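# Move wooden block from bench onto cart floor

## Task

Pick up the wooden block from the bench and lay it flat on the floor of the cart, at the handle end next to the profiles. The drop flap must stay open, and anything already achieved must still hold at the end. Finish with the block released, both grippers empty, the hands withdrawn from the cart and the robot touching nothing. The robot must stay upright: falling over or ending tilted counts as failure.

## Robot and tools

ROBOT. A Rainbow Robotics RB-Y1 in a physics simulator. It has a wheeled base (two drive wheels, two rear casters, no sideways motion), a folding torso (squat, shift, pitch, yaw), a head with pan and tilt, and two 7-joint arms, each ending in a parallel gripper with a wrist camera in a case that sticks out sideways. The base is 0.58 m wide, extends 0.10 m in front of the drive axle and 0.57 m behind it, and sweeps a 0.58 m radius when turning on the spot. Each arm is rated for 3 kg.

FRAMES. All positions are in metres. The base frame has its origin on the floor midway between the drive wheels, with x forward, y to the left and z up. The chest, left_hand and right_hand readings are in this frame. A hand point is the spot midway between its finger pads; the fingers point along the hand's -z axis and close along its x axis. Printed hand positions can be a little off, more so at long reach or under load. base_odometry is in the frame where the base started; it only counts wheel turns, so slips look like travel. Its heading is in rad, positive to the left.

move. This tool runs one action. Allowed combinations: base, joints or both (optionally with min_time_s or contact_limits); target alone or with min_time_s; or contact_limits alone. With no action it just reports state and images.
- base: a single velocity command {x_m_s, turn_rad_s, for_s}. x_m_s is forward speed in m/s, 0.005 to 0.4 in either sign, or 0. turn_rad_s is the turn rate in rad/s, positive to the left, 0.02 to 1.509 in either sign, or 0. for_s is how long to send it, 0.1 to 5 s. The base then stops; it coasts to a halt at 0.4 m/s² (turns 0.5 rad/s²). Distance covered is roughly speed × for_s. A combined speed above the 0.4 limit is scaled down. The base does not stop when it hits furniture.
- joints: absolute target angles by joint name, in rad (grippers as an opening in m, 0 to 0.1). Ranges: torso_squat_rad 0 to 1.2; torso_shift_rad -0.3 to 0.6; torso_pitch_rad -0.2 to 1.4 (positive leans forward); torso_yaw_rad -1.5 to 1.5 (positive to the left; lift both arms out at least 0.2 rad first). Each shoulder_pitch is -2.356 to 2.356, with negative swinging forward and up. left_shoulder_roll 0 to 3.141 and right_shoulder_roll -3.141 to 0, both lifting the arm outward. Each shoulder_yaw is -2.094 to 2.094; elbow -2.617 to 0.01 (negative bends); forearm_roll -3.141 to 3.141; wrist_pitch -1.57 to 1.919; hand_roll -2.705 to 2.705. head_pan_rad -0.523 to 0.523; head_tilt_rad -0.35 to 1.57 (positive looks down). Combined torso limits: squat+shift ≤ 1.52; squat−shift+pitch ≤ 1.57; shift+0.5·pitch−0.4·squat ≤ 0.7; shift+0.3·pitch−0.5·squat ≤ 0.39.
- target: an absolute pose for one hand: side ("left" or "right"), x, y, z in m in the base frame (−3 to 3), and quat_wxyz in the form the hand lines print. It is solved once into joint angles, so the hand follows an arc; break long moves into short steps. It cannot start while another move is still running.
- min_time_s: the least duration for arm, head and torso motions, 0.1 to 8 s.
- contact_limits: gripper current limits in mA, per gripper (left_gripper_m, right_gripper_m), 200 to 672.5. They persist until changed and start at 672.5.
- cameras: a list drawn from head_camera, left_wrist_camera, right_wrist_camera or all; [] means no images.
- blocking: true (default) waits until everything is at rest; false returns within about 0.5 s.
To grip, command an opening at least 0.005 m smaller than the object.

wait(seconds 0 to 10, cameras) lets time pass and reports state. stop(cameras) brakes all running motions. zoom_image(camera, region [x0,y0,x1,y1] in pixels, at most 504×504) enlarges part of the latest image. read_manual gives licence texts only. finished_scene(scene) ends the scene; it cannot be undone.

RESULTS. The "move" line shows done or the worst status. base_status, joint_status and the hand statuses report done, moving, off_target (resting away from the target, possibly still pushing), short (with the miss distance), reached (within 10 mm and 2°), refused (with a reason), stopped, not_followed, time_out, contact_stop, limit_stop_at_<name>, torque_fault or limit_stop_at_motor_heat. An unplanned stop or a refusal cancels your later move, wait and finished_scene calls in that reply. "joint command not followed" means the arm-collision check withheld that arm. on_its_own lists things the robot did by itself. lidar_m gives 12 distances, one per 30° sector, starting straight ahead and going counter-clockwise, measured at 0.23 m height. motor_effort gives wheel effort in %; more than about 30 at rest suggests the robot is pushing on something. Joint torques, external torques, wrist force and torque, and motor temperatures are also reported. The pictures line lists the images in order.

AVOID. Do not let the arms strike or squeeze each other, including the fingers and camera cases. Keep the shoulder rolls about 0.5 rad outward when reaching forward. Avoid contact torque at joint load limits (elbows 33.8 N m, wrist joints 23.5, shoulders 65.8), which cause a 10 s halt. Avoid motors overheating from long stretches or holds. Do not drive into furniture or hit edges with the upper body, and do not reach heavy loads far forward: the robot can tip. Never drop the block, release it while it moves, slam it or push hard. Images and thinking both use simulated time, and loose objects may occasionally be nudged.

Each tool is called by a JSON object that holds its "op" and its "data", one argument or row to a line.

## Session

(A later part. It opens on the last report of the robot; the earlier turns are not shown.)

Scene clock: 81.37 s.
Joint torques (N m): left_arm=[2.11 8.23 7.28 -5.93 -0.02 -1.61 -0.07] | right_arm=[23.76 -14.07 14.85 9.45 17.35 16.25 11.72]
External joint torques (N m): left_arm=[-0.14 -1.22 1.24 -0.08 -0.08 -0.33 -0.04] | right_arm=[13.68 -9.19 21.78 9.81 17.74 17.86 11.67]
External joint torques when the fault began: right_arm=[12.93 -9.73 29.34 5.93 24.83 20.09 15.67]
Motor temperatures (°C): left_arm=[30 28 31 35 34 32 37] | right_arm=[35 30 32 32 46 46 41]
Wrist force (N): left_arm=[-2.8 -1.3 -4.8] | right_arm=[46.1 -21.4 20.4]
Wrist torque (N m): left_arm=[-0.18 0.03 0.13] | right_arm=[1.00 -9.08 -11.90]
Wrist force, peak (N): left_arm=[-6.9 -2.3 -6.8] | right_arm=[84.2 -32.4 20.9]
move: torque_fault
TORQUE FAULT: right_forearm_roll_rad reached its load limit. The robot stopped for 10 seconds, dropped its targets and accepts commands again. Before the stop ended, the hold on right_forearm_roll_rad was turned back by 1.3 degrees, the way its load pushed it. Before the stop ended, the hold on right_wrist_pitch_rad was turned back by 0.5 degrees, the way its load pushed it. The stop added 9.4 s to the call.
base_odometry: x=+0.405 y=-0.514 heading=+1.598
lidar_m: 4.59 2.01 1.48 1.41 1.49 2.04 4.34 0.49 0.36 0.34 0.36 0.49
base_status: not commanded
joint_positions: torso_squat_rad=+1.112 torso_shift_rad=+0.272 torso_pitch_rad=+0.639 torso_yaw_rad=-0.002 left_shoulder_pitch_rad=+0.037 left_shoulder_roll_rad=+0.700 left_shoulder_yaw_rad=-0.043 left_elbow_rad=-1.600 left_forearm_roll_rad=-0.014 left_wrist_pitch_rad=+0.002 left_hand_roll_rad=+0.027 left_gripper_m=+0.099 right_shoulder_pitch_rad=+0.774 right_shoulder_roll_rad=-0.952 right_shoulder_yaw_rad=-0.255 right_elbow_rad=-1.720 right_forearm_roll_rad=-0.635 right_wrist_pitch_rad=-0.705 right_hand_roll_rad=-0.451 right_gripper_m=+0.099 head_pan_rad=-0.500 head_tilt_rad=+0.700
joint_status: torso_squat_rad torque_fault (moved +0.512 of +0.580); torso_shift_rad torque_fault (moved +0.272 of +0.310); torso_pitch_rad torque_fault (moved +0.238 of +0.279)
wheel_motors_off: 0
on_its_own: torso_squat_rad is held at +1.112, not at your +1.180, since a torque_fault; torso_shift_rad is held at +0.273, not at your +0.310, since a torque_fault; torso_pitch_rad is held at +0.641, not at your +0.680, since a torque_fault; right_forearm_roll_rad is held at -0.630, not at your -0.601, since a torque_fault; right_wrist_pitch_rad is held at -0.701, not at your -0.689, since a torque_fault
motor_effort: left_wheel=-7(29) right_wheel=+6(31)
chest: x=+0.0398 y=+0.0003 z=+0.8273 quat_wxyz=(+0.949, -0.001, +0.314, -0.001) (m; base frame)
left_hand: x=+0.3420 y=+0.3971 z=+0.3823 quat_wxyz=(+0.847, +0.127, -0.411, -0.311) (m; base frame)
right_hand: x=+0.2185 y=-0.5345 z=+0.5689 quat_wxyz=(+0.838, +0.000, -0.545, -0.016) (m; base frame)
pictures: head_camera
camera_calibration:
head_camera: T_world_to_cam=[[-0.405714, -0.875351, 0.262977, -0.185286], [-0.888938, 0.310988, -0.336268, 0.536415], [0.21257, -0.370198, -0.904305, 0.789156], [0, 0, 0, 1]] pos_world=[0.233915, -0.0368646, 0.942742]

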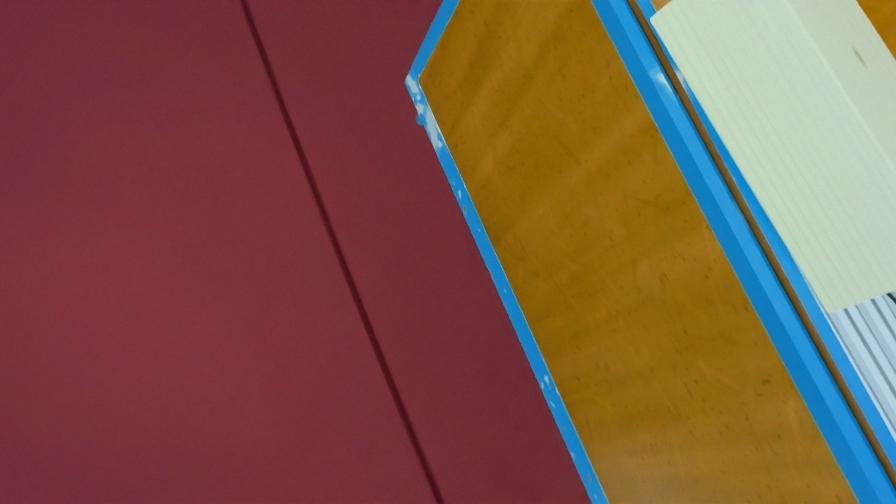

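{"op": "move", "data": {
  "joints": {"head_tilt_rad":0.35,"head_pan_rad":-0.52},
  "cameras": ["head_camera","right_wrist_camera"]
}}

Scene clock: 83.33 s.
Joint torques (N m): left_arm=[2.02 8.24 7.58 -5.86 0.01 -1.53 -0.05] | right_arm=[23.51 -13.73 14.34 9.4 17.52 16.16 11.64]
External joint torques (N m): left_arm=[-0.24 -1.21 1.53 -0.02 -0.05 -0.26 -0.02] | right_arm=[13.43 -8.85 21.27 9.75 17.91 17.77 11.6]
Motor temperatures (°C): left_arm=[30 28 31 35 34 32 37] | right_arm=[35 30 32 32 46 46 41]
Wrist force (N): left_arm=[-3.2 -1.0 -5.6] | right_arm=[46.5 -21.9 20.3]
Wrist torque (N m): left_arm=[-0.15 -0.05 0.15] | right_arm=[1.05 -9.06 -11.94]
Wrist force, peak (N): left_arm=[-3.5 -2.0 -5.8] | right_arm=[46.5 -21.9 20.3]
move: done
base_odometry: x=+0.405 y=-0.514 heading=+1.598
lidar_m: 4.58 2.02 1.49 1.42 1.47 2.05 4.33 0.51 0.36 0.35 0.35 0.50
base_status: not commanded
joint_positions: torso_squat_rad=+1.112 torso_shift_rad=+0.272 torso_pitch_rad=+0.639 torso_yaw_rad=-0.002 left_shoulder_pitch_rad=+0.037 left_shoulder_roll_rad=+0.700 left_shoulder_yaw_rad=-0.043 left_elbow_rad=-1.600 left_forearm_roll_rad=-0.014 left_wrist_pitch_rad=+0.002 left_hand_roll_rad=+0.027 left_gripper_m=+0.099 right_shoulder_pitch_rad=+0.774 right_shoulder_roll_rad=-0.952 right_shoulder_yaw_rad=-0.255 right_elbow_rad=-1.720 right_forearm_roll_rad=-0.635 right_wrist_pitch_rad=-0.705 right_hand_roll_rad=-0.451 right_gripper_m=+0.099 head_pan_rad=-0.520 head_tilt_rad=+0.350
joint_status: all done
wheel_motors_off: 0
on_its_own: torso_squat_rad is held at +1.112, not at your +1.180, since a torque_fault; torso_shift_rad is held at +0.273, not at your +0.310, since a torque_fault; torso_pitch_rad is held at +0.641, not at your +0.680, since a torque_fault; right_forearm_roll_rad is held at -0.630, not at your -0.601, since a torque_fault; right_wrist_pitch_rad is held at -0.701, not at your -0.689, since a torque_fault
motor_effort: left_wheel=-8(8) right_wheel=+6(9)
chest: x=+0.0398 y=+0.0003 z=+0.8273 quat_wxyz=(+0.949, -0.001, +0.314, -0.001) (m; base frame)
left_hand: x=+0.3420 y=+0.3971 z=+0.3823 quat_wxyz=(+0.847, +0.127, -0.411, -0.311) (m; base frame)
right_hand: x=+0.2185 y=-0.5345 z=+0.5689 quat_wxyz=(+0.838, +0.000, -0.545, -0.016) (m; base frame)
pictures: head_camera, right_wrist_camera
camera_calibration:
head_camera: T_world_to_cam=[[-0.411246, -0.870976, 0.268846, -0.18994], [-0.761451, 0.166127, -0.626573, 0.796848], [0.501067, -0.462389, -0.731524, 0.569777], [0, 0, 0, 1]] pos_world=[0.243152, -0.0343524, 0.967154]
right_wrist_camera: T_world_to_cam=[[-0.380943, -0.00230444, -0.924596, 0.606759], [-0.454769, 0.871141, 0.185198, 0.486672], [0.805026, 0.491027, -0.332903, 0.348185], [0, 0, 0, 1]] pos_world=[0.172166, -0.59353, 0.586787]

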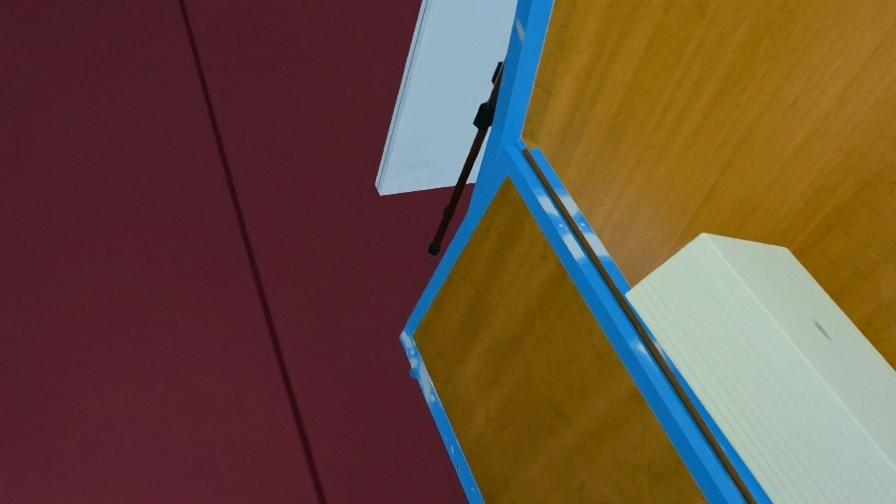

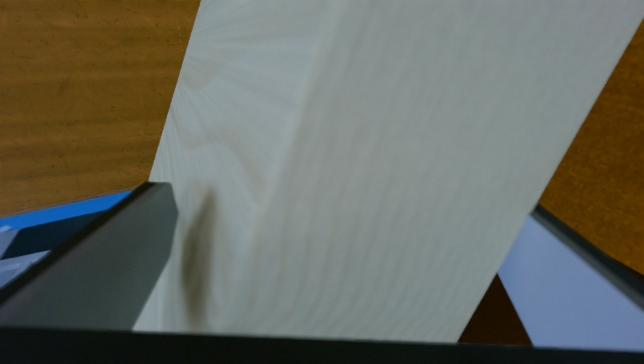

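{"op": "move", "data": {
  "joints": {"torso_squat_rad":0.95,"torso_shift_rad":0.19,"torso_pitch_rad":0.56},
  "min_time_s": 2.5,
  "cameras": ["head_camera","right_wrist_camera"]
}}

Scene clock: 89.17 s.
Joint torques (N m): left_arm=[0.33 8.54 7.58 -6.29 0.01 -1.66 -0.01] | right_arm=[8.26 -7.93 -11.22 -3.63 -1.43 -6.12 0.07]
External joint torques (N m): left_arm=[-0.25 -1.49 1.13 -0.01 -0.06 -0.33 0.02] | right_arm=[-0.9 -1.94 -3.85 -2.83 -1.04 -4.47 0.02]
Motor temperatures (°C): left_arm=[30 28 31 35 34 32 37] | right_arm=[35 30 32 32 46 46 41]
Wrist force (N): left_arm=[-4.0 -1.8 -5.6] | right_arm=[-21.4 0.2 -7.3]
Wrist torque (N m): left_arm=[-0.17 -0.12 0.11] | right_arm=[-0.39 0.99 0.07]
Wrist force, peak (N): left_arm=[-3.4 -2.3 -6.4] | right_arm=[46.5 -21.7 20.4]
move: done
base_odometry: x=+0.405 y=-0.514 heading=+1.598
lidar_m: 4.59 2.02 1.48 1.42 1.49 2.03 4.35 0.49 0.37 0.35 0.35 0.48
base_status: not commanded
joint_positions: torso_squat_rad=+0.950 torso_shift_rad=+0.190 torso_pitch_rad=+0.560 torso_yaw_rad=-0.001 left_shoulder_pitch_rad=+0.037 left_shoulder_roll_rad=+0.700 left_shoulder_yaw_rad=-0.043 left_elbow_rad=-1.600 left_forearm_roll_rad=-0.014 left_wrist_pitch_rad=+0.002 left_hand_roll_rad=+0.027 left_gripper_m=+0.099 right_shoulder_pitch_rad=+0.778 right_shoulder_roll_rad=-0.953 right_shoulder_yaw_rad=-0.249 right_elbow_rad=-1.717 right_forearm_roll_rad=-0.630 right_wrist_pitch_rad=-0.700 right_hand_roll_rad=-0.449 right_gripper_m=+0.076 head_pan_rad=-0.520 head_tilt_rad=+0.350
joint_status: all done
wheel_motors_off: 0
on_its_own: right_forearm_roll_rad is held at -0.630, not at your -0.601, since a torque_fault; right_wrist_pitch_rad is held at -0.701, not at your -0.689, since a torque_fault; right_gripper_m moved -0.023 toward your old target +0.030
motor_effort: left_wheel=-1(7) right_wheel=+1(7)
chest: x=+0.0135 y=-0.0001 z=+0.9424 quat_wxyz=(+0.961, +0.000, +0.277, -0.001) (m; base frame)
left_hand: x=+0.3495 y=+0.3975 z=+0.5231 quat_wxyz=(+0.830, +0.140, -0.444, -0.306) (m; base frame)
right_hand: x=+0.2085 y=-0.5344 z=+0.6941 quat_wxyz=(+0.821, -0.001, -0.571, -0.015) (m; base frame)
pictures: head_camera, right_wrist_camera
camera_calibration:
head_camera: T_world_to_cam=[[-0.430719, -0.87146, 0.234603, -0.19953], [-0.70991, 0.166658, -0.68429, 0.902746], [0.557233, -0.461283, -0.690441, 0.627548], [0, 0, 0, 1]] pos_world=[0.205236, -0.0348542, 1.09784]
right_wrist_camera: T_world_to_cam=[[-0.322976, -0.00597787, -0.946388, 0.7198], [-0.46702, 0.870754, 0.15388, 0.482955], [0.823152, 0.491682, -0.284024, 0.36041], [0, 0, 0, 1]] pos_world=[0.161355, -0.593439, 0.709259]

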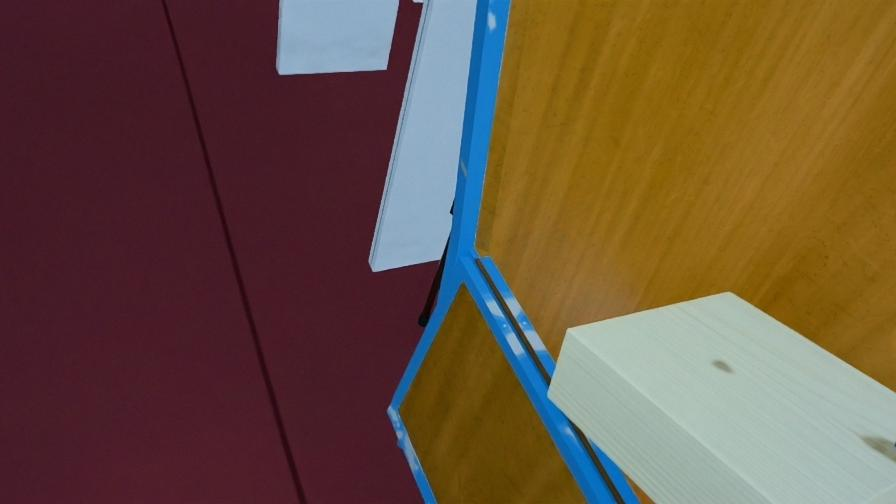

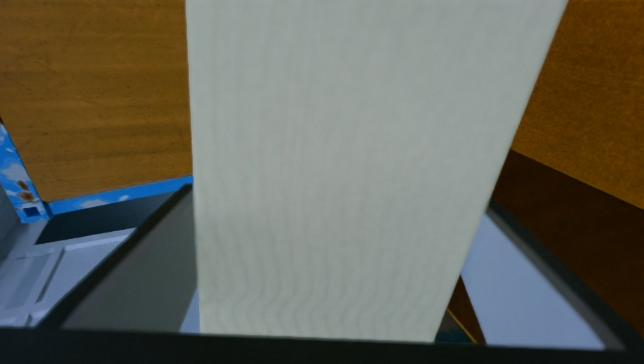

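{"op": "move", "data": {
  "target": {"side":"right","x":0.19,"y":-0.578,"z":0.72,"quat_wxyz":[0.82,0,-0.5724,0]},
  "min_time_s": 1.5,
  "cameras": ["head_camera"]
}}

{"op": "move", "data": {
  "joints": {"torso_squat_rad":1.02,"torso_shift_rad":0.23,"torso_pitch_rad":0.6},
  "min_time_s": 1.5,
  "cameras": ["head_camera","right_wrist_camera"]
}}

Scene clock: 96.87 s.
Joint torques (N m): left_arm=[0.49 8.71 7.64 -6.12 0 -1.61 -0.13] | right_arm=[8.42 -6.7 -15.36 -0.14 -3.66 -6.61 -0.89]
External joint torques (N m): left_arm=[-0.09 -1.32 1.2 0.16 -0.07 -0.28 -0.11] | right_arm=[-1.2 -1.31 -8.11 -1.18 -2.95 -5.09 -0.93]
Motor temperatures (°C): left_arm=[30 28 31 35 34 32 37] | right_arm=[35 30 32 31 43 44 39]
Wrist force (N): left_arm=[-3.6 -2.2 -5.4] | right_arm=[-24.0 1.7 -8.6]
Wrist torque (N m): left_arm=[-0.09 -0.05 0.14] | right_arm=[-0.39 1.54 0.65]
Wrist force, peak (N): left_arm=[-3.5 -1.9 -5.9] | right_arm=[-24.8 1.8 -9.1]
move: done
base_odometry: x=+0.405 y=-0.514 heading=+1.598
lidar_m: 4.59 2.02 1.47 1.42 1.48 2.04 4.33 0.50 0.36 0.35 0.36 0.49
base_status: not commanded
joint_positions: torso_squat_rad=+0.950 torso_shift_rad=+0.190 torso_pitch_rad=+0.561 torso_yaw_rad=-0.001 left_shoulder_pitch_rad=+0.037 left_shoulder_roll_rad=+0.700 left_shoulder_yaw_rad=-0.043 left_elbow_rad=-1.600 left_forearm_roll_rad=-0.014 left_wrist_pitch_rad=+0.002 left_hand_roll_rad=+0.027 left_gripper_m=+0.099 right_shoulder_pitch_rad=+0.842 right_shoulder_roll_rad=-1.039 right_shoulder_yaw_rad=-0.283 right_elbow_rad=-1.556 right_forearm_roll_rad=-0.605 right_wrist_pitch_rad=-0.865 right_hand_roll_rad=-0.581 right_gripper_m=+0.074 head_pan_rad=-0.520 head_tilt_rad=+0.350
joint_status: all done
wheel_motors_off: 0
motor_effort: left_wheel=+1(2) right_wheel=+0(3)
chest: x=+0.0135 y=-0.0001 z=+0.9424 quat_wxyz=(+0.961, +0.000, +0.277, -0.001) (m; base frame)
left_hand: x=+0.3495 y=+0.3975 z=+0.5232 quat_wxyz=(+0.830, +0.140, -0.444, -0.306) (m; base frame)
right_hand: x=+0.1891 y=-0.5777 z=+0.7191 quat_wxyz=(+0.821, -0.001, -0.570, -0.001) (m; base frame)
right_hand_status: reached (checked arc, planned for 1.5 s): 1 mm and 0.3 deg off.
pictures: head_camera
camera_calibration:
head_camera: T_world_to_cam=[[-0.430734, -0.871485, 0.234482, -0.199483], [-0.709882, 0.166744, -0.684298, 0.902768], [0.557257, -0.461205, -0.690474, 0.627536], [0, 0, 0, 1]] pos_world=[0.205236, -0.0349542, 1.09784]

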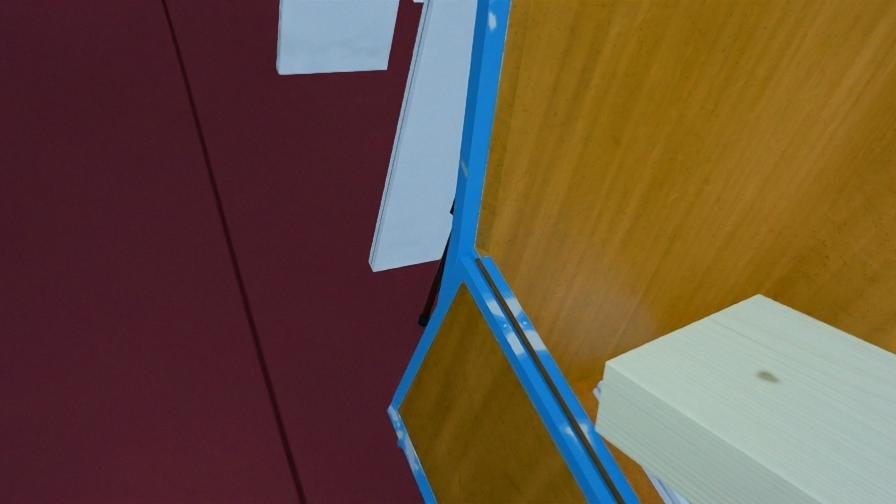

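Scene clock: 98.67 s.
Joint torques (N m): left_arm=[1.23 8.32 7.74 -6.1 0.11 -1.55 0.03] | right_arm=[8.74 -9.15 -4.35 -2.53 6.62 0.7 3.93]
External joint torques (N m): left_arm=[-0.18 -1.44 1.48 -0.03 0.04 -0.25 0.06] | right_arm=[-1.35 -4.41 2.66 -3.81 7.33 2.2 3.89]
Motor temperatures (°C): left_arm=[30 28 31 35 34 32 37] | right_arm=[35 30 32 31 42 44 39]
Wrist force (N): left_arm=[-3.4 -1.5 -5.3] | right_arm=[1.5 -17.0 12.8]
Wrist torque (N m): left_arm=[-0.13 -0.05 0.11] | right_arm=[-0.05 -3.82 -4.36]
Wrist force, peak (N): left_arm=[-3.6 -1.6 -6.2] | right_arm=[-24.2 2.2 -8.9]
move: done
base_odometry: x=+0.405 y=-0.514 heading=+1.598
lidar_m: 4.59 2.03 1.48 1.42 1.49 2.04 4.36 0.49 0.37 0.35 0.35 0.49
base_status: not commanded
joint_positions: torso_squat_rad=+1.020 torso_shift_rad=+0.230 torso_pitch_rad=+0.599 torso_yaw_rad=-0.002 left_shoulder_pitch_rad=+0.037 left_shoulder_roll_rad=+0.700 left_shoulder_yaw_rad=-0.043 left_elbow_rad=-1.600 left_forearm_roll_rad=-0.014 left_wrist_pitch_rad=+0.002 left_hand_roll_rad=+0.027 left_gripper_m=+0.099 right_shoulder_pitch_rad=+0.842 right_shoulder_roll_rad=-1.038 right_shoulder_yaw_rad=-0.285 right_elbow_rad=-1.555 right_forearm_roll_rad=-0.607 right_wrist_pitch_rad=-0.867 right_hand_roll_rad=-0.582 right_gripper_m=+0.078 head_pan_rad=-0.520 head_tilt_rad=+0.350
joint_status: all done
wheel_motors_off: 0
motor_effort: left_wheel=-3(3) right_wheel=+8(8)
chest: x=+0.0299 y=-0.0001 z=+0.8927 quat_wxyz=(+0.955, +0.000, +0.295, -0.001) (m; base frame)
left_hand: x=+0.3496 y=+0.3972 z=+0.4606 quat_wxyz=(+0.839, +0.134, -0.428, -0.309) (m; base frame)
right_hand: x=+0.1971 y=-0.5787 z=+0.6643 quat_wxyz=(+0.831, -0.002, -0.556, -0.002) (m; base frame)
pictures: head_camera, right_wrist_camera
camera_calibration:
head_camera: T_world_to_cam=[[-0.42163, -0.871262, 0.251256, -0.195928], [-0.735824, 0.166822, -0.656303, 0.856279], [0.529897, -0.461597, -0.711433, 0.603551], [0, 0, 0, 1]] pos_world=[0.227641, -0.0349527, 1.04059]
right_wrist_camera: T_world_to_cam=[[-0.356793, -0.0278208, -0.933769, 0.673266], [-0.478558, 0.863884, 0.157118, 0.516989], [0.802297, 0.502921, -0.321542, 0.418694], [0, 0, 0, 1]] pos_world=[0.151709, -0.638458, 0.682074]

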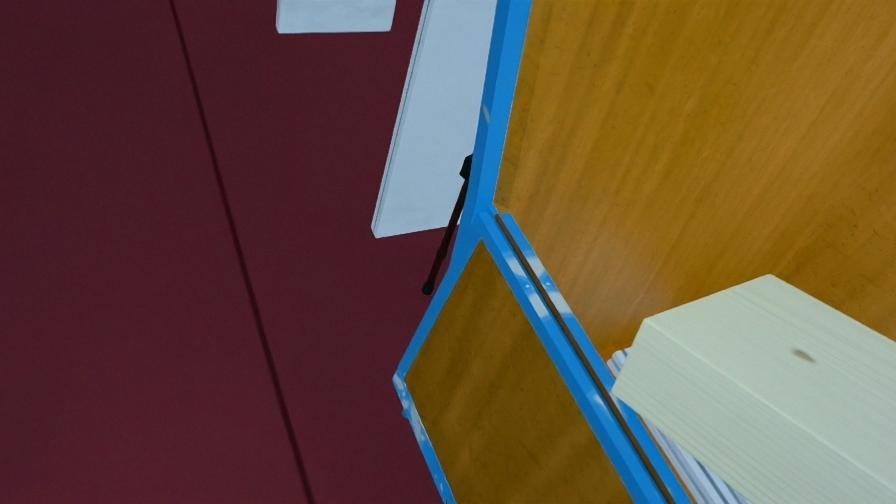

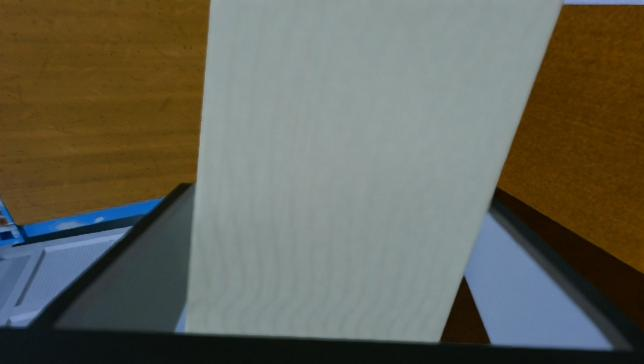

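{"op": "move", "data": {
  "joints": {"torso_squat_rad":0.6,"torso_shift_rad":0,"torso_pitch_rad":0.4,"head_tilt_rad":0.75},
  "min_time_s": 2,
  "cameras": ["head_camera","right_wrist_camera"]
}}

{"op": "move", "data": {
  "target": {"side":"right","x":0.27,"y":-0.53,"z":0.86,"quat_wxyz":[0.779,0,-0.627,0]},
  "min_time_s": 1.5,
  "cameras": ["head_camera","right_wrist_camera"]
}}

Scene clock: 102.83 s.
Joint torques (N m): left_arm=[-2.78 9.2 8.23 -6.85 -0.13 -1.72 0.03] | right_arm=[6.61 -7.93 -9.1 -0.15 -1.1 -1.62 -0.21]
External joint torques (N m): left_arm=[0.1 -1.75 1.11 0.21 -0.2 -0.29 0.06] | right_arm=[-0.94 0.07 -0.81 -0.2 -0.39 -0.04 -0.26]
Motor temperatures (°C): left_arm=[30 28 31 36 34 32 37] | right_arm=[35 30 32 31 41 43 38]
Wrist force (N): left_arm=[-3.9 -1.9 -4.8] | right_arm=[-6.0 2.3 -0.6]
Wrist torque (N m): left_arm=[-0.14 -0.07 0.12] | right_arm=[-0.30 -0.26 -0.13]
Wrist force, peak (N): left_arm=[-3.6 -1.5 -6.1] | right_arm=[-27.4 2.0 -8.8]
move: done
base_odometry: x=+0.405 y=-0.514 heading=+1.598
lidar_m: 4.59 2.02 1.46 1.42 1.50 2.03 4.35 0.50 0.36 0.35 0.35 0.50
base_status: not commanded
joint_positions: torso_squat_rad=+0.600 torso_shift_rad=+0.000 torso_pitch_rad=+0.400 torso_yaw_rad=-0.001 left_shoulder_pitch_rad=+0.037 left_shoulder_roll_rad=+0.700 left_shoulder_yaw_rad=-0.043 left_elbow_rad=-1.600 left_forearm_roll_rad=-0.014 left_wrist_pitch_rad=+0.002 left_hand_roll_rad=+0.027 left_gripper_m=+0.099 right_shoulder_pitch_rad=+0.842 right_shoulder_roll_rad=-1.039 right_shoulder_yaw_rad=-0.284 right_elbow_rad=-1.556 right_forearm_roll_rad=-0.606 right_wrist_pitch_rad=-0.866 right_hand_roll_rad=-0.581 right_gripper_m=+0.030 head_pan_rad=-0.520 head_tilt_rad=+0.750
joint_status: all done
wheel_motors_off: 0
on_its_own: right_gripper_m moved -0.048 to your old target +0.030
motor_effort: left_wheel=+1(4) right_wheel=+1(7)
chest: x=-0.1076 y=+0.0000 z=+1.1432 quat_wxyz=(+0.980, +0.000, +0.199, -0.001) (m; base frame)
left_hand: x=+0.2913 y=+0.3975 z=+0.7831 quat_wxyz=(+0.792, +0.164, -0.509, -0.294) (m; base frame)
right_hand: x=+0.1020 y=-0.5778 z=+0.9520 quat_wxyz=(+0.772, -0.001, -0.635, +0.000) (m; base frame)
pictures: head_camera, right_wrist_camera
camera_calibration:
head_camera: T_world_to_cam=[[-0.473173, -0.865223, 0.165818, -0.22407], [-0.797563, 0.340777, -0.497759, 0.700672], [0.374165, -0.367777, -0.851317, 1.0715], [0, 0, 0, 1]] pos_world=[0.051888, -0.0385699, 1.29811]
right_wrist_camera: T_world_to_cam=[[-0.166486, -0.0296663, -0.985598, 0.936881], [-0.503087, 0.862218, 0.0590281, 0.520393], [0.848048, 0.505669, -0.158472, 0.428646], [0, 0, 0, 1]] pos_world=[0.0542681, -0.637651, 0.960598]

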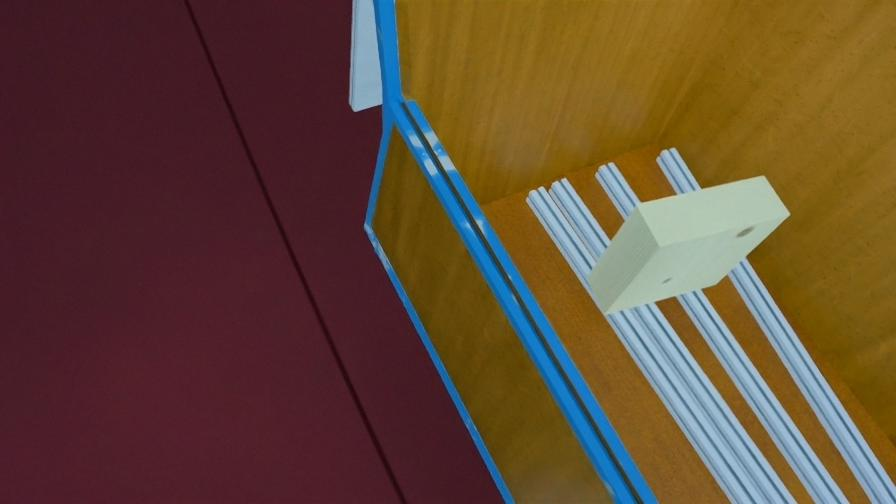

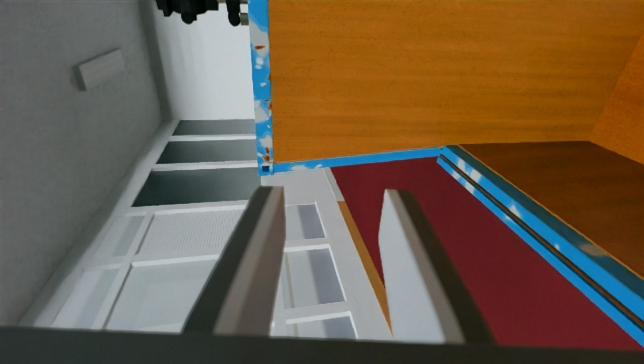

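Scene clock: 104.67 s.
Joint torques (N m): left_arm=[-2.7 9.09 8.24 -6.77 -0.07 -1.69 -0.04] | right_arm=[-1.54 -14.84 -7.84 -1.96 -0.62 -1.87 0.21]
External joint torques (N m): left_arm=[0.18 -1.86 1.12 0.29 -0.14 -0.25 -0.01] | right_arm=[-0.8 0.9 0.72 0.83 -0.4 -0.15 0.16]
Motor temperatures (°C): left_arm=[30 28 31 36 34 32 37] | right_arm=[35 30 32 31 41 42 38]
Wrist force (N): left_arm=[-3.8 -2.1 -4.7] | right_arm=[-5.7 2.8 -0.6]
Wrist torque (N m): left_arm=[-0.09 -0.07 0.14] | right_arm=[-0.38 -0.21 -0.12]
Wrist force, peak (N): left_arm=[-3.8 -2.9 -5.0] | right_arm=[-6.7 2.9 -0.3]
move: done
base_odometry: x=+0.405 y=-0.514 heading=+1.598
lidar_m: 4.59 2.02 1.47 1.42 1.48 2.03 4.35 0.49 0.37 0.34 0.34 0.49
base_status: not commanded
joint_positions: torso_squat_rad=+0.600 torso_shift_rad=+0.000 torso_pitch_rad=+0.400 torso_yaw_rad=-0.002 left_shoulder_pitch_rad=+0.037 left_shoulder_roll_rad=+0.700 left_shoulder_yaw_rad=-0.043 left_elbow_rad=-1.600 left_forearm_roll_rad=-0.014 left_wrist_pitch_rad=+0.002 left_hand_roll_rad=+0.027 left_gripper_m=+0.099 right_shoulder_pitch_rad=+0.138 right_shoulder_roll_rad=-1.010 right_shoulder_yaw_rad=+0.049 right_elbow_rad=-1.362 right_forearm_roll_rad=-0.624 right_wrist_pitch_rad=-0.504 right_hand_roll_rad=-0.415 right_gripper_m=+0.030 head_pan_rad=-0.520 head_tilt_rad=+0.750
joint_status: all done
wheel_motors_off: 0
motor_effort: left_wheel=+1(2) right_wheel=+2(3)
chest: x=-0.1075 y=+0.0000 z=+1.1432 quat_wxyz=(+0.980, +0.000, +0.199, -0.001) (m; base frame)
left_hand: x=+0.2913 y=+0.3975 z=+0.7830 quat_wxyz=(+0.792, +0.164, -0.509, -0.294) (m; base frame)
right_hand: x=+0.2699 y=-0.5299 z=+0.8603 quat_wxyz=(+0.780, -0.001, -0.626, +0.000) (m; base frame)
right_hand_status: reached (checked arc, planned for 1.5 s): 0 mm and 0.2 deg off.
pictures: head_camera, right_wrist_camera
camera_calibration:
head_camera: T_world_to_cam=[[-0.473173, -0.865223, 0.165818, -0.22407], [-0.797563, 0.340777, -0.497759, 0.700672], [0.374165, -0.367777, -0.851317, 1.0715], [0, 0, 0, 1]] pos_world=[0.051888, -0.0385699, 1.29811]
right_wrist_camera: T_world_to_cam=[[-0.1897, -0.0300636, -0.981382, 0.87835], [-0.50163, 0.862201, 0.0705519, 0.558595], [0.844027, 0.505674, -0.17864, 0.266056], [0, 0, 0, 1]] pos_world=[0.222273, -0.589752, 0.870115]

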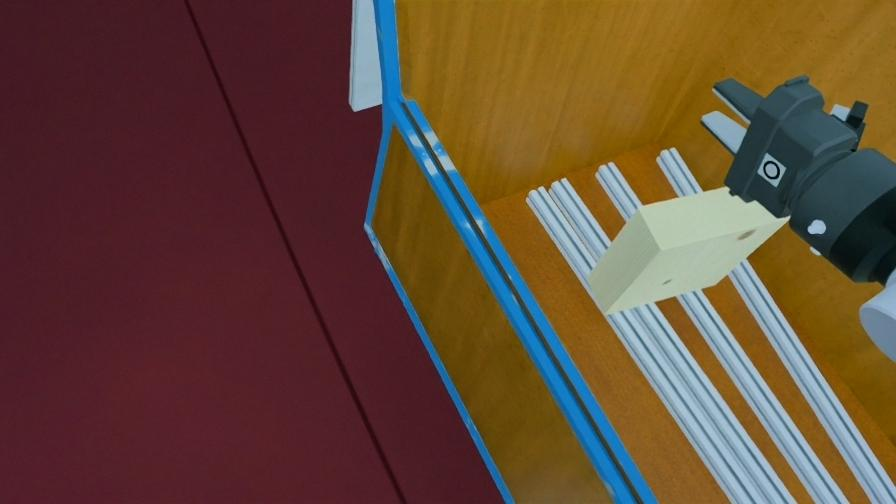

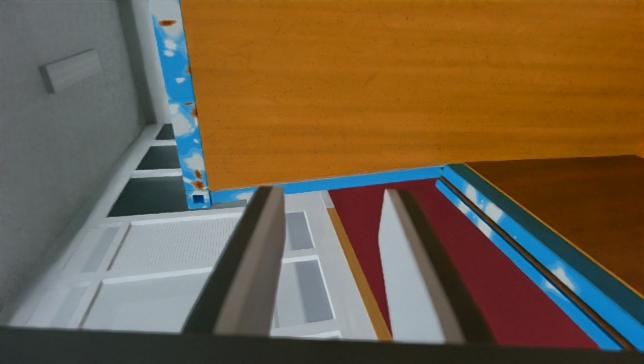

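{"op": "zoom_image", "data": {
  "camera": "head_camera",
  "region": [480, 120, 896, 360]
}}

{"op": "move", "data": {
  "target": {"side":"right","x":0.30,"y":-0.25,"z":1.0,"quat_wxyz":[0.7071,0,-0.7071,0]},
  "min_time_s": 1.5,
  "cameras": []
}}

{"op": "move", "data": {
  "joints": {"torso_squat_rad":0.2,"head_tilt_rad":0.6,"head_pan_rad":-0.52},
  "cameras": ["head_camera"]
}}

{"op": "zoom_image", "data": {
  "camera": "head_camera",
  "region": [440, 50, 896, 504]
}}

Scaled by 1.212 from the camera's 896x504 image, which has a finer 1280x720 frame.

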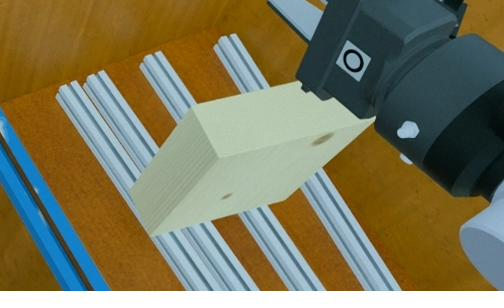

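Scene clock: 108.23 s.
Joint torques (N m): left_arm=[-2.93 9.34 8.26 -6.74 0.03 -1.72 0.08] | right_arm=[-2.89 -0.44 -2.58 -11.07 -0.08 -2.07 -0.3]
External joint torques (N m): left_arm=[-0.05 -1.61 1.15 0.32 -0.05 -0.28 0.11] | right_arm=[-0.66 0.82 -1.83 -0.82 -0.12 -0.28 -0.35]
Motor temperatures (°C): left_arm=[30 28 31 36 34 32 37] | right_arm=[34 30 32 31 40 42 37]
Wrist force (N): left_arm=[-3.4 -2.2 -4.0] | right_arm=[-5.6 2.2 0.4]
Wrist torque (N m): left_arm=[-0.04 0.00 0.12] | right_arm=[-0.30 -0.19 -0.11]
Wrist force, peak (N): left_arm=[-4.8 -2.1 -4.9] | right_arm=[-6.7 3.1 -0.7]
move: done
base_odometry: x=+0.405 y=-0.514 heading=+1.598
lidar_m: 4.60 2.01 1.49 1.43 1.47 2.04 4.34 0.50 0.36 0.35 0.35 0.48
base_status: not commanded
joint_positions: torso_squat_rad=+0.600 torso_shift_rad=+0.000 torso_pitch_rad=+0.400 torso_yaw_rad=-0.002 left_shoulder_pitch_rad=+0.037 left_shoulder_roll_rad=+0.700 left_shoulder_yaw_rad=-0.043 left_elbow_rad=-1.600 left_forearm_roll_rad=-0.014 left_wrist_pitch_rad=+0.002 left_hand_roll_rad=+0.027 left_gripper_m=+0.099 right_shoulder_pitch_rad=+0.115 right_shoulder_roll_rad=+0.000 right_shoulder_yaw_rad=-0.094 right_elbow_rad=-2.345 right_forearm_roll_rad=-0.452 right_wrist_pitch_rad=+0.287 right_hand_roll_rad=+0.371 right_gripper_m=+0.030 head_pan_rad=-0.520 head_tilt_rad=+0.750
joint_status: all done
wheel_motors_off: 0
motor_effort: left_wheel=+0(2) right_wheel=-1(2)
chest: x=-0.1075 y=+0.0001 z=+1.1432 quat_wxyz=(+0.980, +0.000, +0.199, -0.001) (m; base frame)
left_hand: x=+0.2913 y=+0.3975 z=+0.7830 quat_wxyz=(+0.792, +0.164, -0.509, -0.294) (m; base frame)
right_hand: x=+0.2999 y=-0.2501 z=+0.9999 quat_wxyz=(+0.706, +0.002, -0.708, +0.002) (m; base frame)
right_hand_status: reached (checked arc, planned for 1.5 s): 0 mm and 0.3 deg off.
pictures: none
No camera images: "cameras" was empty.

Scene clock: 110.33 s.
Joint torques (N m): left_arm=[-2.71 9.11 8.06 -6.83 0.01 -1.74 0.01] | right_arm=[-2.66 -0.73 -2.75 -11.12 0.02 -1.91 -0.23]
External joint torques (N m): left_arm=[0.16 -1.84 0.94 0.23 -0.07 -0.3 0.05] | right_arm=[-0.43 0.53 -2.01 -0.87 -0.02 -0.12 -0.28]
Motor temperatures (°C): left_arm=[30 28 31 36 34 32 37] | right_arm=[34 30 32 31 40 41 37]
Wrist force (N): left_arm=[-3.4 -2.4 -4.5] | right_arm=[-5.8 2.7 0.7]
Wrist torque (N m): left_arm=[-0.06 -0.02 0.16] | right_arm=[-0.35 -0.26 -0.13]
Wrist force, peak (N): left_arm=[-4.4 -2.3 -4.8] | right_arm=[-6.8 3.1 1.2]
move: done
base_odometry: x=+0.405 y=-0.514 heading=+1.598
lidar_m: 4.59 2.02 1.48 1.42 1.48 2.04 4.33 0.49 0.37 0.35 0.36 0.49
base_status: not commanded
joint_positions: torso_squat_rad=+0.200 torso_shift_rad=+0.000 torso_pitch_rad=+0.400 torso_yaw_rad=-0.002 left_shoulder_pitch_rad=+0.037 left_shoulder_roll_rad=+0.700 left_shoulder_yaw_rad=-0.043 left_elbow_rad=-1.600 left_forearm_roll_rad=-0.014 left_wrist_pitch_rad=+0.002 left_hand_roll_rad=+0.027 left_gripper_m=+0.099 right_shoulder_pitch_rad=+0.115 right_shoulder_roll_rad=+0.000 right_shoulder_yaw_rad=-0.094 right_elbow_rad=-2.345 right_forearm_roll_rad=-0.452 right_wrist_pitch_rad=+0.287 right_hand_roll_rad=+0.371 right_gripper_m=+0.030 head_pan_rad=-0.520 head_tilt_rad=+0.600
joint_status: all done
wheel_motors_off: 0
motor_effort: left_wheel=+1(2) right_wheel=+0(2)
chest: x=-0.1075 y=+0.0001 z=+1.2515 quat_wxyz=(+0.980, +0.000, +0.199, -0.001) (m; base frame)
left_hand: x=+0.2913 y=+0.3975 z=+0.8912 quat_wxyz=(+0.792, +0.164, -0.509, -0.294) (m; base frame)
right_hand: x=+0.3000 y=-0.2501 z=+1.1081 quat_wxyz=(+0.706, +0.002, -0.708, +0.002) (m; base frame)
pictures: head_camera
camera_calibration:
head_camera: T_world_to_cam=[[-0.469408, -0.867558, 0.164317, -0.239762], [-0.733963, 0.279918, -0.618826, 0.928016], [0.490872, -0.411084, -0.76815, 1.0461], [0, 0, 0, 1]] pos_world=[0.055084, -0.0377425, 1.41724]

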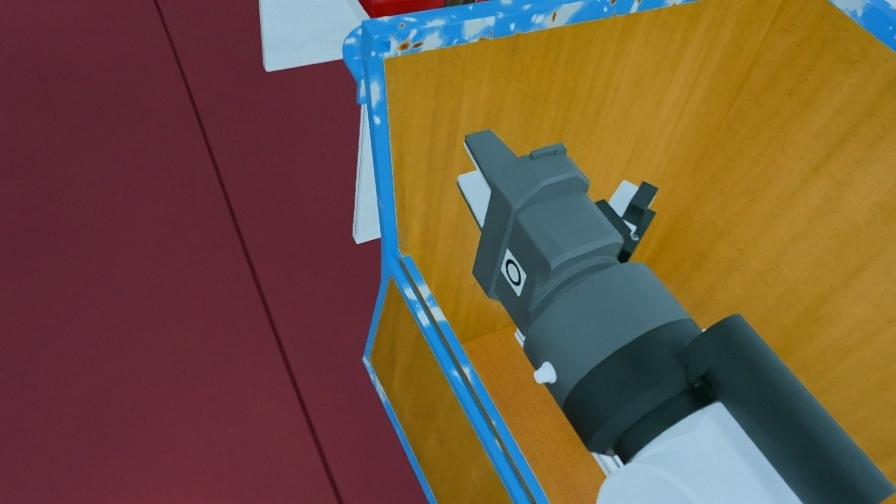

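Scaled by 1.105 from the camera's 896x504 image, which has a finer 1280x720 frame.

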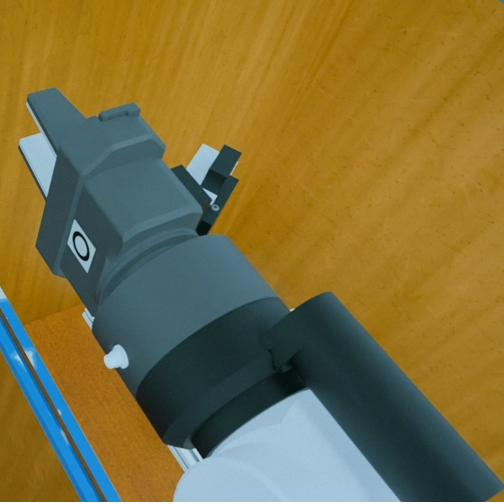

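{"op": "move", "data": {
  "base": {"x_m_s":0.3,"for_s":1.67},
  "cameras": []
}}

{"op": "move", "data": {
  "base": {"turn_rad_s":-0.75,"for_s":2.13},
  "joints": {"head_pan_rad":-0.25,"head_tilt_rad":0.5},
  "cameras": ["head_camera"]
}}

{"op": "zoom_image", "data": {
  "camera": "head_camera",
  "region": [300, 50, 800, 504]
}}

Scene clock: 127.87 s.
Joint torques (N m): left_arm=[-2.38 8.99 8.22 -6.85 0.05 -1.7 -0.02] | right_arm=[-2.31 -0.41 -2.72 -11.1 -0.05 -1.85 -0.27]
External joint torques (N m): left_arm=[0.49 -1.96 1.11 0.22 -0.03 -0.27 0.01] | right_arm=[-0.09 0.84 -1.98 -0.86 -0.09 -0.06 -0.32]
Motor temperatures (°C): left_arm=[30 28 31 36 34 32 37] | right_arm=[34 30 32 31 38 39 35]
Wrist force (N): left_arm=[-3.6 -2.3 -4.7] | right_arm=[-5.5 2.4 0.5]
Wrist torque (N m): left_arm=[-0.05 -0.04 0.12] | right_arm=[-0.33 -0.20 -0.08]
Wrist force, peak (N): left_arm=[-4.3 -2.1 -5.1] | right_arm=[-6.4 3.1 0.9]
move: done
base_odometry: x=+0.391 y=-0.014 heading=+1.598
lidar_m: 4.60 2.01 1.48 1.42 1.48 2.05 5.77 0.50 0.37 0.35 0.36 0.74
base_status: done (sent for 1.67 of 1.67 s)
joint_positions: torso_squat_rad=+0.200 torso_shift_rad=+0.000 torso_pitch_rad=+0.400 torso_yaw_rad=-0.002 left_shoulder_pitch_rad=+0.037 left_shoulder_roll_rad=+0.700 left_shoulder_yaw_rad=-0.043 left_elbow_rad=-1.600 left_forearm_roll_rad=-0.014 left_wrist_pitch_rad=+0.002 left_hand_roll_rad=+0.027 left_gripper_m=+0.099 right_shoulder_pitch_rad=+0.115 right_shoulder_roll_rad=+0.000 right_shoulder_yaw_rad=-0.094 right_elbow_rad=-2.345 right_forearm_roll_rad=-0.452 right_wrist_pitch_rad=+0.286 right_hand_roll_rad=+0.371 right_gripper_m=+0.030 head_pan_rad=-0.520 head_tilt_rad=+0.600
joint_status: not commanded
wheel_motors_off: 0
motor_effort: left_wheel=-8(23) right_wheel=+8(45)
chest: x=-0.1075 y=+0.0001 z=+1.2515 quat_wxyz=(+0.980, +0.000, +0.199, -0.001) (m; base frame)
left_hand: x=+0.2913 y=+0.3975 z=+0.8913 quat_wxyz=(+0.792, +0.164, -0.509, -0.294) (m; base frame)
right_hand: x=+0.3000 y=-0.2501 z=+1.1082 quat_wxyz=(+0.706, +0.002, -0.708, +0.002) (m; base frame)
pictures: none
No camera images: "cameras" was empty.

Scene clock: 131.83 s.
Joint torques (N m): left_arm=[-2.78 8.73 8.07 -6.77 -0.07 -1.67 -0.06] | right_arm=[-2.41 -0.35 -2.53 -11.04 -0.02 -1.91 -0.31]
External joint torques (N m): left_arm=[0.09 -2.21 0.95 0.3 -0.14 -0.24 -0.03] | right_arm=[-0.19 0.91 -1.79 -0.79 -0.06 -0.13 -0.36]
Motor temperatures (°C): left_arm=[30 28 31 36 34 32 37] | right_arm=[34 30 32 31 37 39 35]
Wrist force (N): left_arm=[-4.2 -1.8 -4.0] | right_arm=[-5.7 2.5 0.1]
Wrist torque (N m): left_arm=[-0.12 -0.11 0.15] | right_arm=[-0.33 -0.21 -0.10]
Wrist force, peak (N): left_arm=[-4.5 -2.2 -4.8] | right_arm=[-6.7 2.8 0.5]
move: done
base_odometry: x=+0.391 y=-0.014 heading=-0.002
lidar_m: 0.33 0.36 0.76 3.97 2.08 1.50 1.42 1.48 1.97 4.97 0.52 0.36
base_status: done (sent for 2.13 of 2.13 s)
joint_positions: torso_squat_rad=+0.200 torso_shift_rad=+0.000 torso_pitch_rad=+0.400 torso_yaw_rad=-0.002 left_shoulder_pitch_rad=+0.037 left_shoulder_roll_rad=+0.700 left_shoulder_yaw_rad=-0.043 left_elbow_rad=-1.600 left_forearm_roll_rad=-0.014 left_wrist_pitch_rad=+0.002 left_hand_roll_rad=+0.027 left_gripper_m=+0.099 right_shoulder_pitch_rad=+0.115 right_shoulder_roll_rad=+0.000 right_shoulder_yaw_rad=-0.094 right_elbow_rad=-2.345 right_forearm_roll_rad=-0.452 right_wrist_pitch_rad=+0.286 right_hand_roll_rad=+0.371 right_gripper_m=+0.030 head_pan_rad=-0.250 head_tilt_rad=+0.500
joint_status: all done
wheel_motors_off: 0
motor_effort: left_wheel=+17(46) right_wheel=+2(48)
chest: x=-0.1075 y=+0.0001 z=+1.2515 quat_wxyz=(+0.980, +0.000, +0.199, -0.001) (m; base frame)
left_hand: x=+0.2913 y=+0.3975 z=+0.8912 quat_wxyz=(+0.792, +0.164, -0.509, -0.294) (m; base frame)
right_hand: x=+0.3000 y=-0.2501 z=+1.1082 quat_wxyz=(+0.706, +0.002, -0.708, +0.002) (m; base frame)
pictures: head_camera
camera_calibration:
head_camera: T_world_to_cam=[[-0.236815, -0.969287, 0.0663361, -0.0977509], [-0.728136, 0.131864, -0.672629, 1.0048], [0.643223, -0.20759, -0.737001, 1.00303], [0, 0, 0, 1]] pos_world=[0.0633126, -0.019027, 1.42157]

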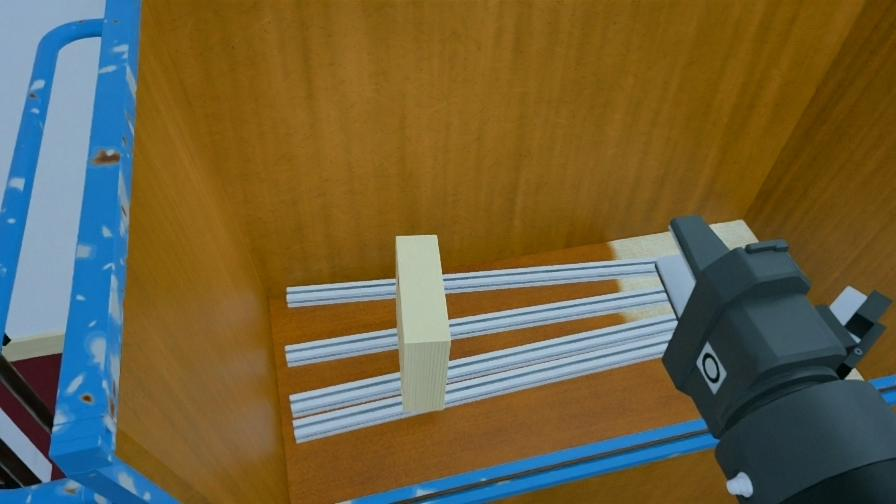

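Scaled by 1.008 from the camera's 896x504 image, which has a finer 1280x720 frame.

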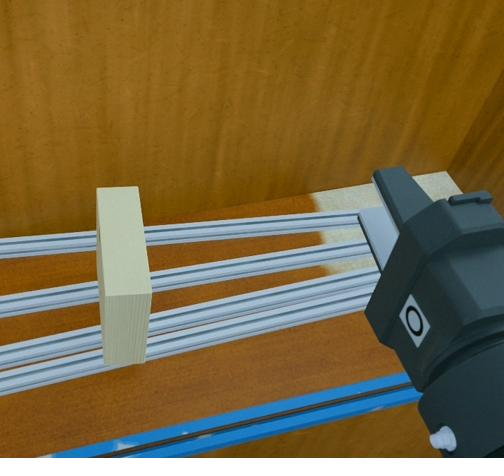

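{"op": "move", "data": {
  "joints": {"left_shoulder_pitch_rad":0.5,"left_shoulder_roll_rad":0.35,"left_elbow_rad":-0.5},
  "cameras": []
}}

{"op": "move", "data": {
  "base": {"x_m_s":0.15,"for_s":1.07},
  "cameras": []
}}

{"op": "move", "data": {
  "joints": {"torso_squat_rad":0.5,"torso_pitch_rad":0.6,"torso_shift_rad":0.1,"right_shoulder_pitch_rad":-0.3,"right_shoulder_roll_rad":-0.15,"right_shoulder_yaw_rad":0,"right_elbow_rad":-1.6,"right_forearm_roll_rad":0,"right_wrist_pitch_rad":0.9,"right_hand_roll_rad":1.4,"right_gripper_m":0.1},
  "min_time_s": 3,
  "cameras": ["head_camera"]
}}

Scene clock: 140.83 s.
Joint torques (N m): left_arm=[16.05 7.7 2.46 4.58 0.04 0.3 -0.03] | right_arm=[-2.99 -0.62 -2.28 -11.3 -0.09 -1.94 -0.22]
External joint torques (N m): left_arm=[-2.07 -1.13 0.74 -0.77 0.02 -0.42 -0.05] | right_arm=[-0.76 0.63 -1.54 -1.06 -0.13 -0.15 -0.27]
Motor temperatures (°C): left_arm=[30 28 31 36 34 32 37] | right_arm=[34 30 31 31 37 38 35]
Wrist force (N): left_arm=[2.3 -0.6 -7.5] | right_arm=[-6.1 2.5 0.4]
Wrist torque (N m): left_arm=[-0.17 0.20 0.06] | right_arm=[-0.32 -0.25 -0.10]
Wrist force, peak (N): left_arm=[5.2 -0.8 -6.9] | right_arm=[-6.8 2.6 0.4]
move: done
base_odometry: x=+0.391 y=-0.014 heading=-0.001
lidar_m: 0.34 0.35 0.76 3.98 2.09 1.50 1.42 1.48 1.99 4.97 0.52 0.36
base_status: not commanded
joint_positions: torso_squat_rad=+0.200 torso_shift_rad=+0.000 torso_pitch_rad=+0.400 torso_yaw_rad=-0.001 left_shoulder_pitch_rad=+0.500 left_shoulder_roll_rad=+0.350 left_shoulder_yaw_rad=-0.043 left_elbow_rad=-0.500 left_forearm_roll_rad=-0.014 left_wrist_pitch_rad=+0.002 left_hand_roll_rad=+0.027 left_gripper_m=+0.099 right_shoulder_pitch_rad=+0.115 right_shoulder_roll_rad=+0.000 right_shoulder_yaw_rad=-0.094 right_elbow_rad=-2.345 right_forearm_roll_rad=-0.452 right_wrist_pitch_rad=+0.286 right_hand_roll_rad=+0.371 right_gripper_m=+0.030 head_pan_rad=-0.250 head_tilt_rad=+0.500
joint_status: all done
wheel_motors_off: 0
motor_effort: left_wheel=+22(27) right_wheel=+1(5)
chest: x=-0.1075 y=+0.0001 z=+1.2515 quat_wxyz=(+0.980, +0.000, +0.199, -0.001) (m; base frame)
left_hand: x=-0.4754 y=+0.4655 z=+0.7319 quat_wxyz=(+0.966, +0.158, +0.199, -0.045) (m; base frame)
right_hand: x=+0.3000 y=-0.2502 z=+1.1082 quat_wxyz=(+0.706, +0.002, -0.708, +0.002) (m; base frame)
pictures: none
No camera images: "cameras" was empty.

Scene clock: 142.63 s.
Joint torques (N m): left_arm=[17.05 7.51 2.71 5.1 -0.04 0.34 0] | right_arm=[-2.62 -0.14 -2.07 -11.03 -0.04 -1.97 -0.14]
External joint torques (N m): left_arm=[-1.08 -1.32 0.99 -0.25 -0.06 -0.38 -0.02] | right_arm=[-0.39 1.11 -1.33 -0.79 -0.08 -0.18 -0.19]
Motor temperatures (°C): left_arm=[30 28 31 36 34 32 37] | right_arm=[34 30 31 31 37 38 35]
Wrist force (N): left_arm=[3.4 -0.6 -6.5] | right_arm=[-5.8 2.6 0.7]
Wrist torque (N m): left_arm=[-0.14 0.31 0.03] | right_arm=[-0.32 -0.24 -0.09]
Wrist force, peak (N): left_arm=[3.9 -1.3 -7.6] | right_arm=[-6.5 2.6 0.5]
move: done
base_odometry: x=+0.551 y=-0.014 heading=-0.002
lidar_m: 0.18 0.18 0.57 1.34 2.32 1.66 1.57 1.64 2.19 0.84 0.28 0.19
base_status: done (sent for 1.07 of 1.07 s)
joint_positions: torso_squat_rad=+0.200 torso_shift_rad=+0.000 torso_pitch_rad=+0.400 torso_yaw_rad=-0.001 left_shoulder_pitch_rad=+0.500 left_shoulder_roll_rad=+0.350 left_shoulder_yaw_rad=-0.043 left_elbow_rad=-0.500 left_forearm_roll_rad=-0.014 left_wrist_pitch_rad=+0.002 left_hand_roll_rad=+0.027 left_gripper_m=+0.099 right_shoulder_pitch_rad=+0.115 right_shoulder_roll_rad=+0.000 right_shoulder_yaw_rad=-0.094 right_elbow_rad=-2.345 right_forearm_roll_rad=-0.452 right_wrist_pitch_rad=+0.286 right_hand_roll_rad=+0.371 right_gripper_m=+0.030 head_pan_rad=-0.250 head_tilt_rad=+0.500
joint_status: not commanded
wheel_motors_off: 0
motor_effort: left_wheel=-9(49) right_wheel=+11(44)
chest: x=-0.1074 y=+0.0001 z=+1.2515 quat_wxyz=(+0.980, +0.000, +0.199, -0.001) (m; base frame)
left_hand: x=-0.4751 y=+0.4655 z=+0.7317 quat_wxyz=(+0.966, +0.158, +0.199, -0.045) (m; base frame)
right_hand: x=+0.3000 y=-0.2502 z=+1.1081 quat_wxyz=(+0.706, +0.002, -0.708, +0.002) (m; base frame)
pictures: none
No camera images: "cameras" was empty.

Scene clock: 145.93 s.
Joint torques (N m): left_arm=[20.34 7.05 2.55 6.83 -0.06 0.72 0.07] | right_arm=[-4.86 -3.78 -0.23 -8.46 0.48 -0.75 0.14]
External joint torques (N m): left_arm=[-1.84 -0.86 1.04 -0.29 -0.08 -0.35 0.03] | right_arm=[-1.08 -1.36 0.99 -0.1 0.16 0.06 0.15]
Motor temperatures (°C): left_arm=[30 28 31 36 34 32 37] | right_arm=[34 30 31 31 36 38 35]
Wrist force (N): left_arm=[4.5 -0.6 -7.0] | right_arm=[0.3 5.2 -5.2]
Wrist torque (N m): left_arm=[-0.15 0.39 0.05] | right_arm=[-0.46 0.12 -0.07]
Wrist force, peak (N): left_arm=[5.4 -0.7 -6.7] | right_arm=[-1.0 6.1 -5.4]
move: done
base_odometry: x=+0.551 y=-0.014 heading=-0.002
lidar_m: 0.18 0.19 0.57 1.35 2.33 1.65 1.58 1.64 2.18 0.86 0.27 0.19
base_status: not commanded
joint_positions: torso_squat_rad=+0.500 torso_shift_rad=+0.100 torso_pitch_rad=+0.600 torso_yaw_rad=-0.001 left_shoulder_pitch_rad=+0.500 left_shoulder_roll_rad=+0.350 left_shoulder_yaw_rad=-0.043 left_elbow_rad=-0.500 left_forearm_roll_rad=-0.014 left_wrist_pitch_rad=+0.002 left_hand_roll_rad=+0.027 left_gripper_m=+0.099 right_shoulder_pitch_rad=-0.300 right_shoulder_roll_rad=-0.150 right_shoulder_yaw_rad=+0.000 right_elbow_rad=-1.600 right_forearm_roll_rad=+0.000 right_wrist_pitch_rad=+0.900 right_hand_roll_rad=+1.400 right_gripper_m=+0.099 head_pan_rad=-0.250 head_tilt_rad=+0.500
joint_status: all done
wheel_motors_off: 0
motor_effort: left_wheel=-10(10) right_wheel=+10(13)
chest: x=+0.0081 y=+0.0001 z=+1.1471 quat_wxyz=(+0.955, +0.000, +0.296, -0.001) (m; base frame)
left_hand: x=-0.4556 y=+0.4655 z=+0.7108 quat_wxyz=(+0.941, +0.153, +0.295, -0.061) (m; base frame)
right_hand: x=+0.3244 y=-0.2407 z=+0.6280 quat_wxyz=(+0.699, -0.151, -0.125, +0.688) (m; base frame)
pictures: head_camera
camera_calibration:
head_camera: T_world_to_cam=[[-0.218911, -0.969289, 0.112058, -0.116145], [-0.847217, 0.131847, -0.514625, 0.838496], [0.484046, -0.207594, -0.850061, 0.982704], [0, 0, 0, 1]] pos_world=[0.209289, -0.0191271, 1.27988]

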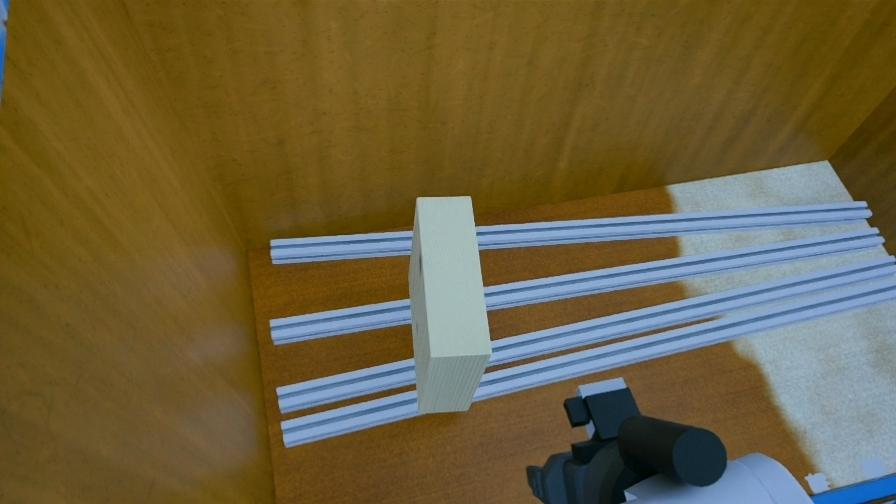

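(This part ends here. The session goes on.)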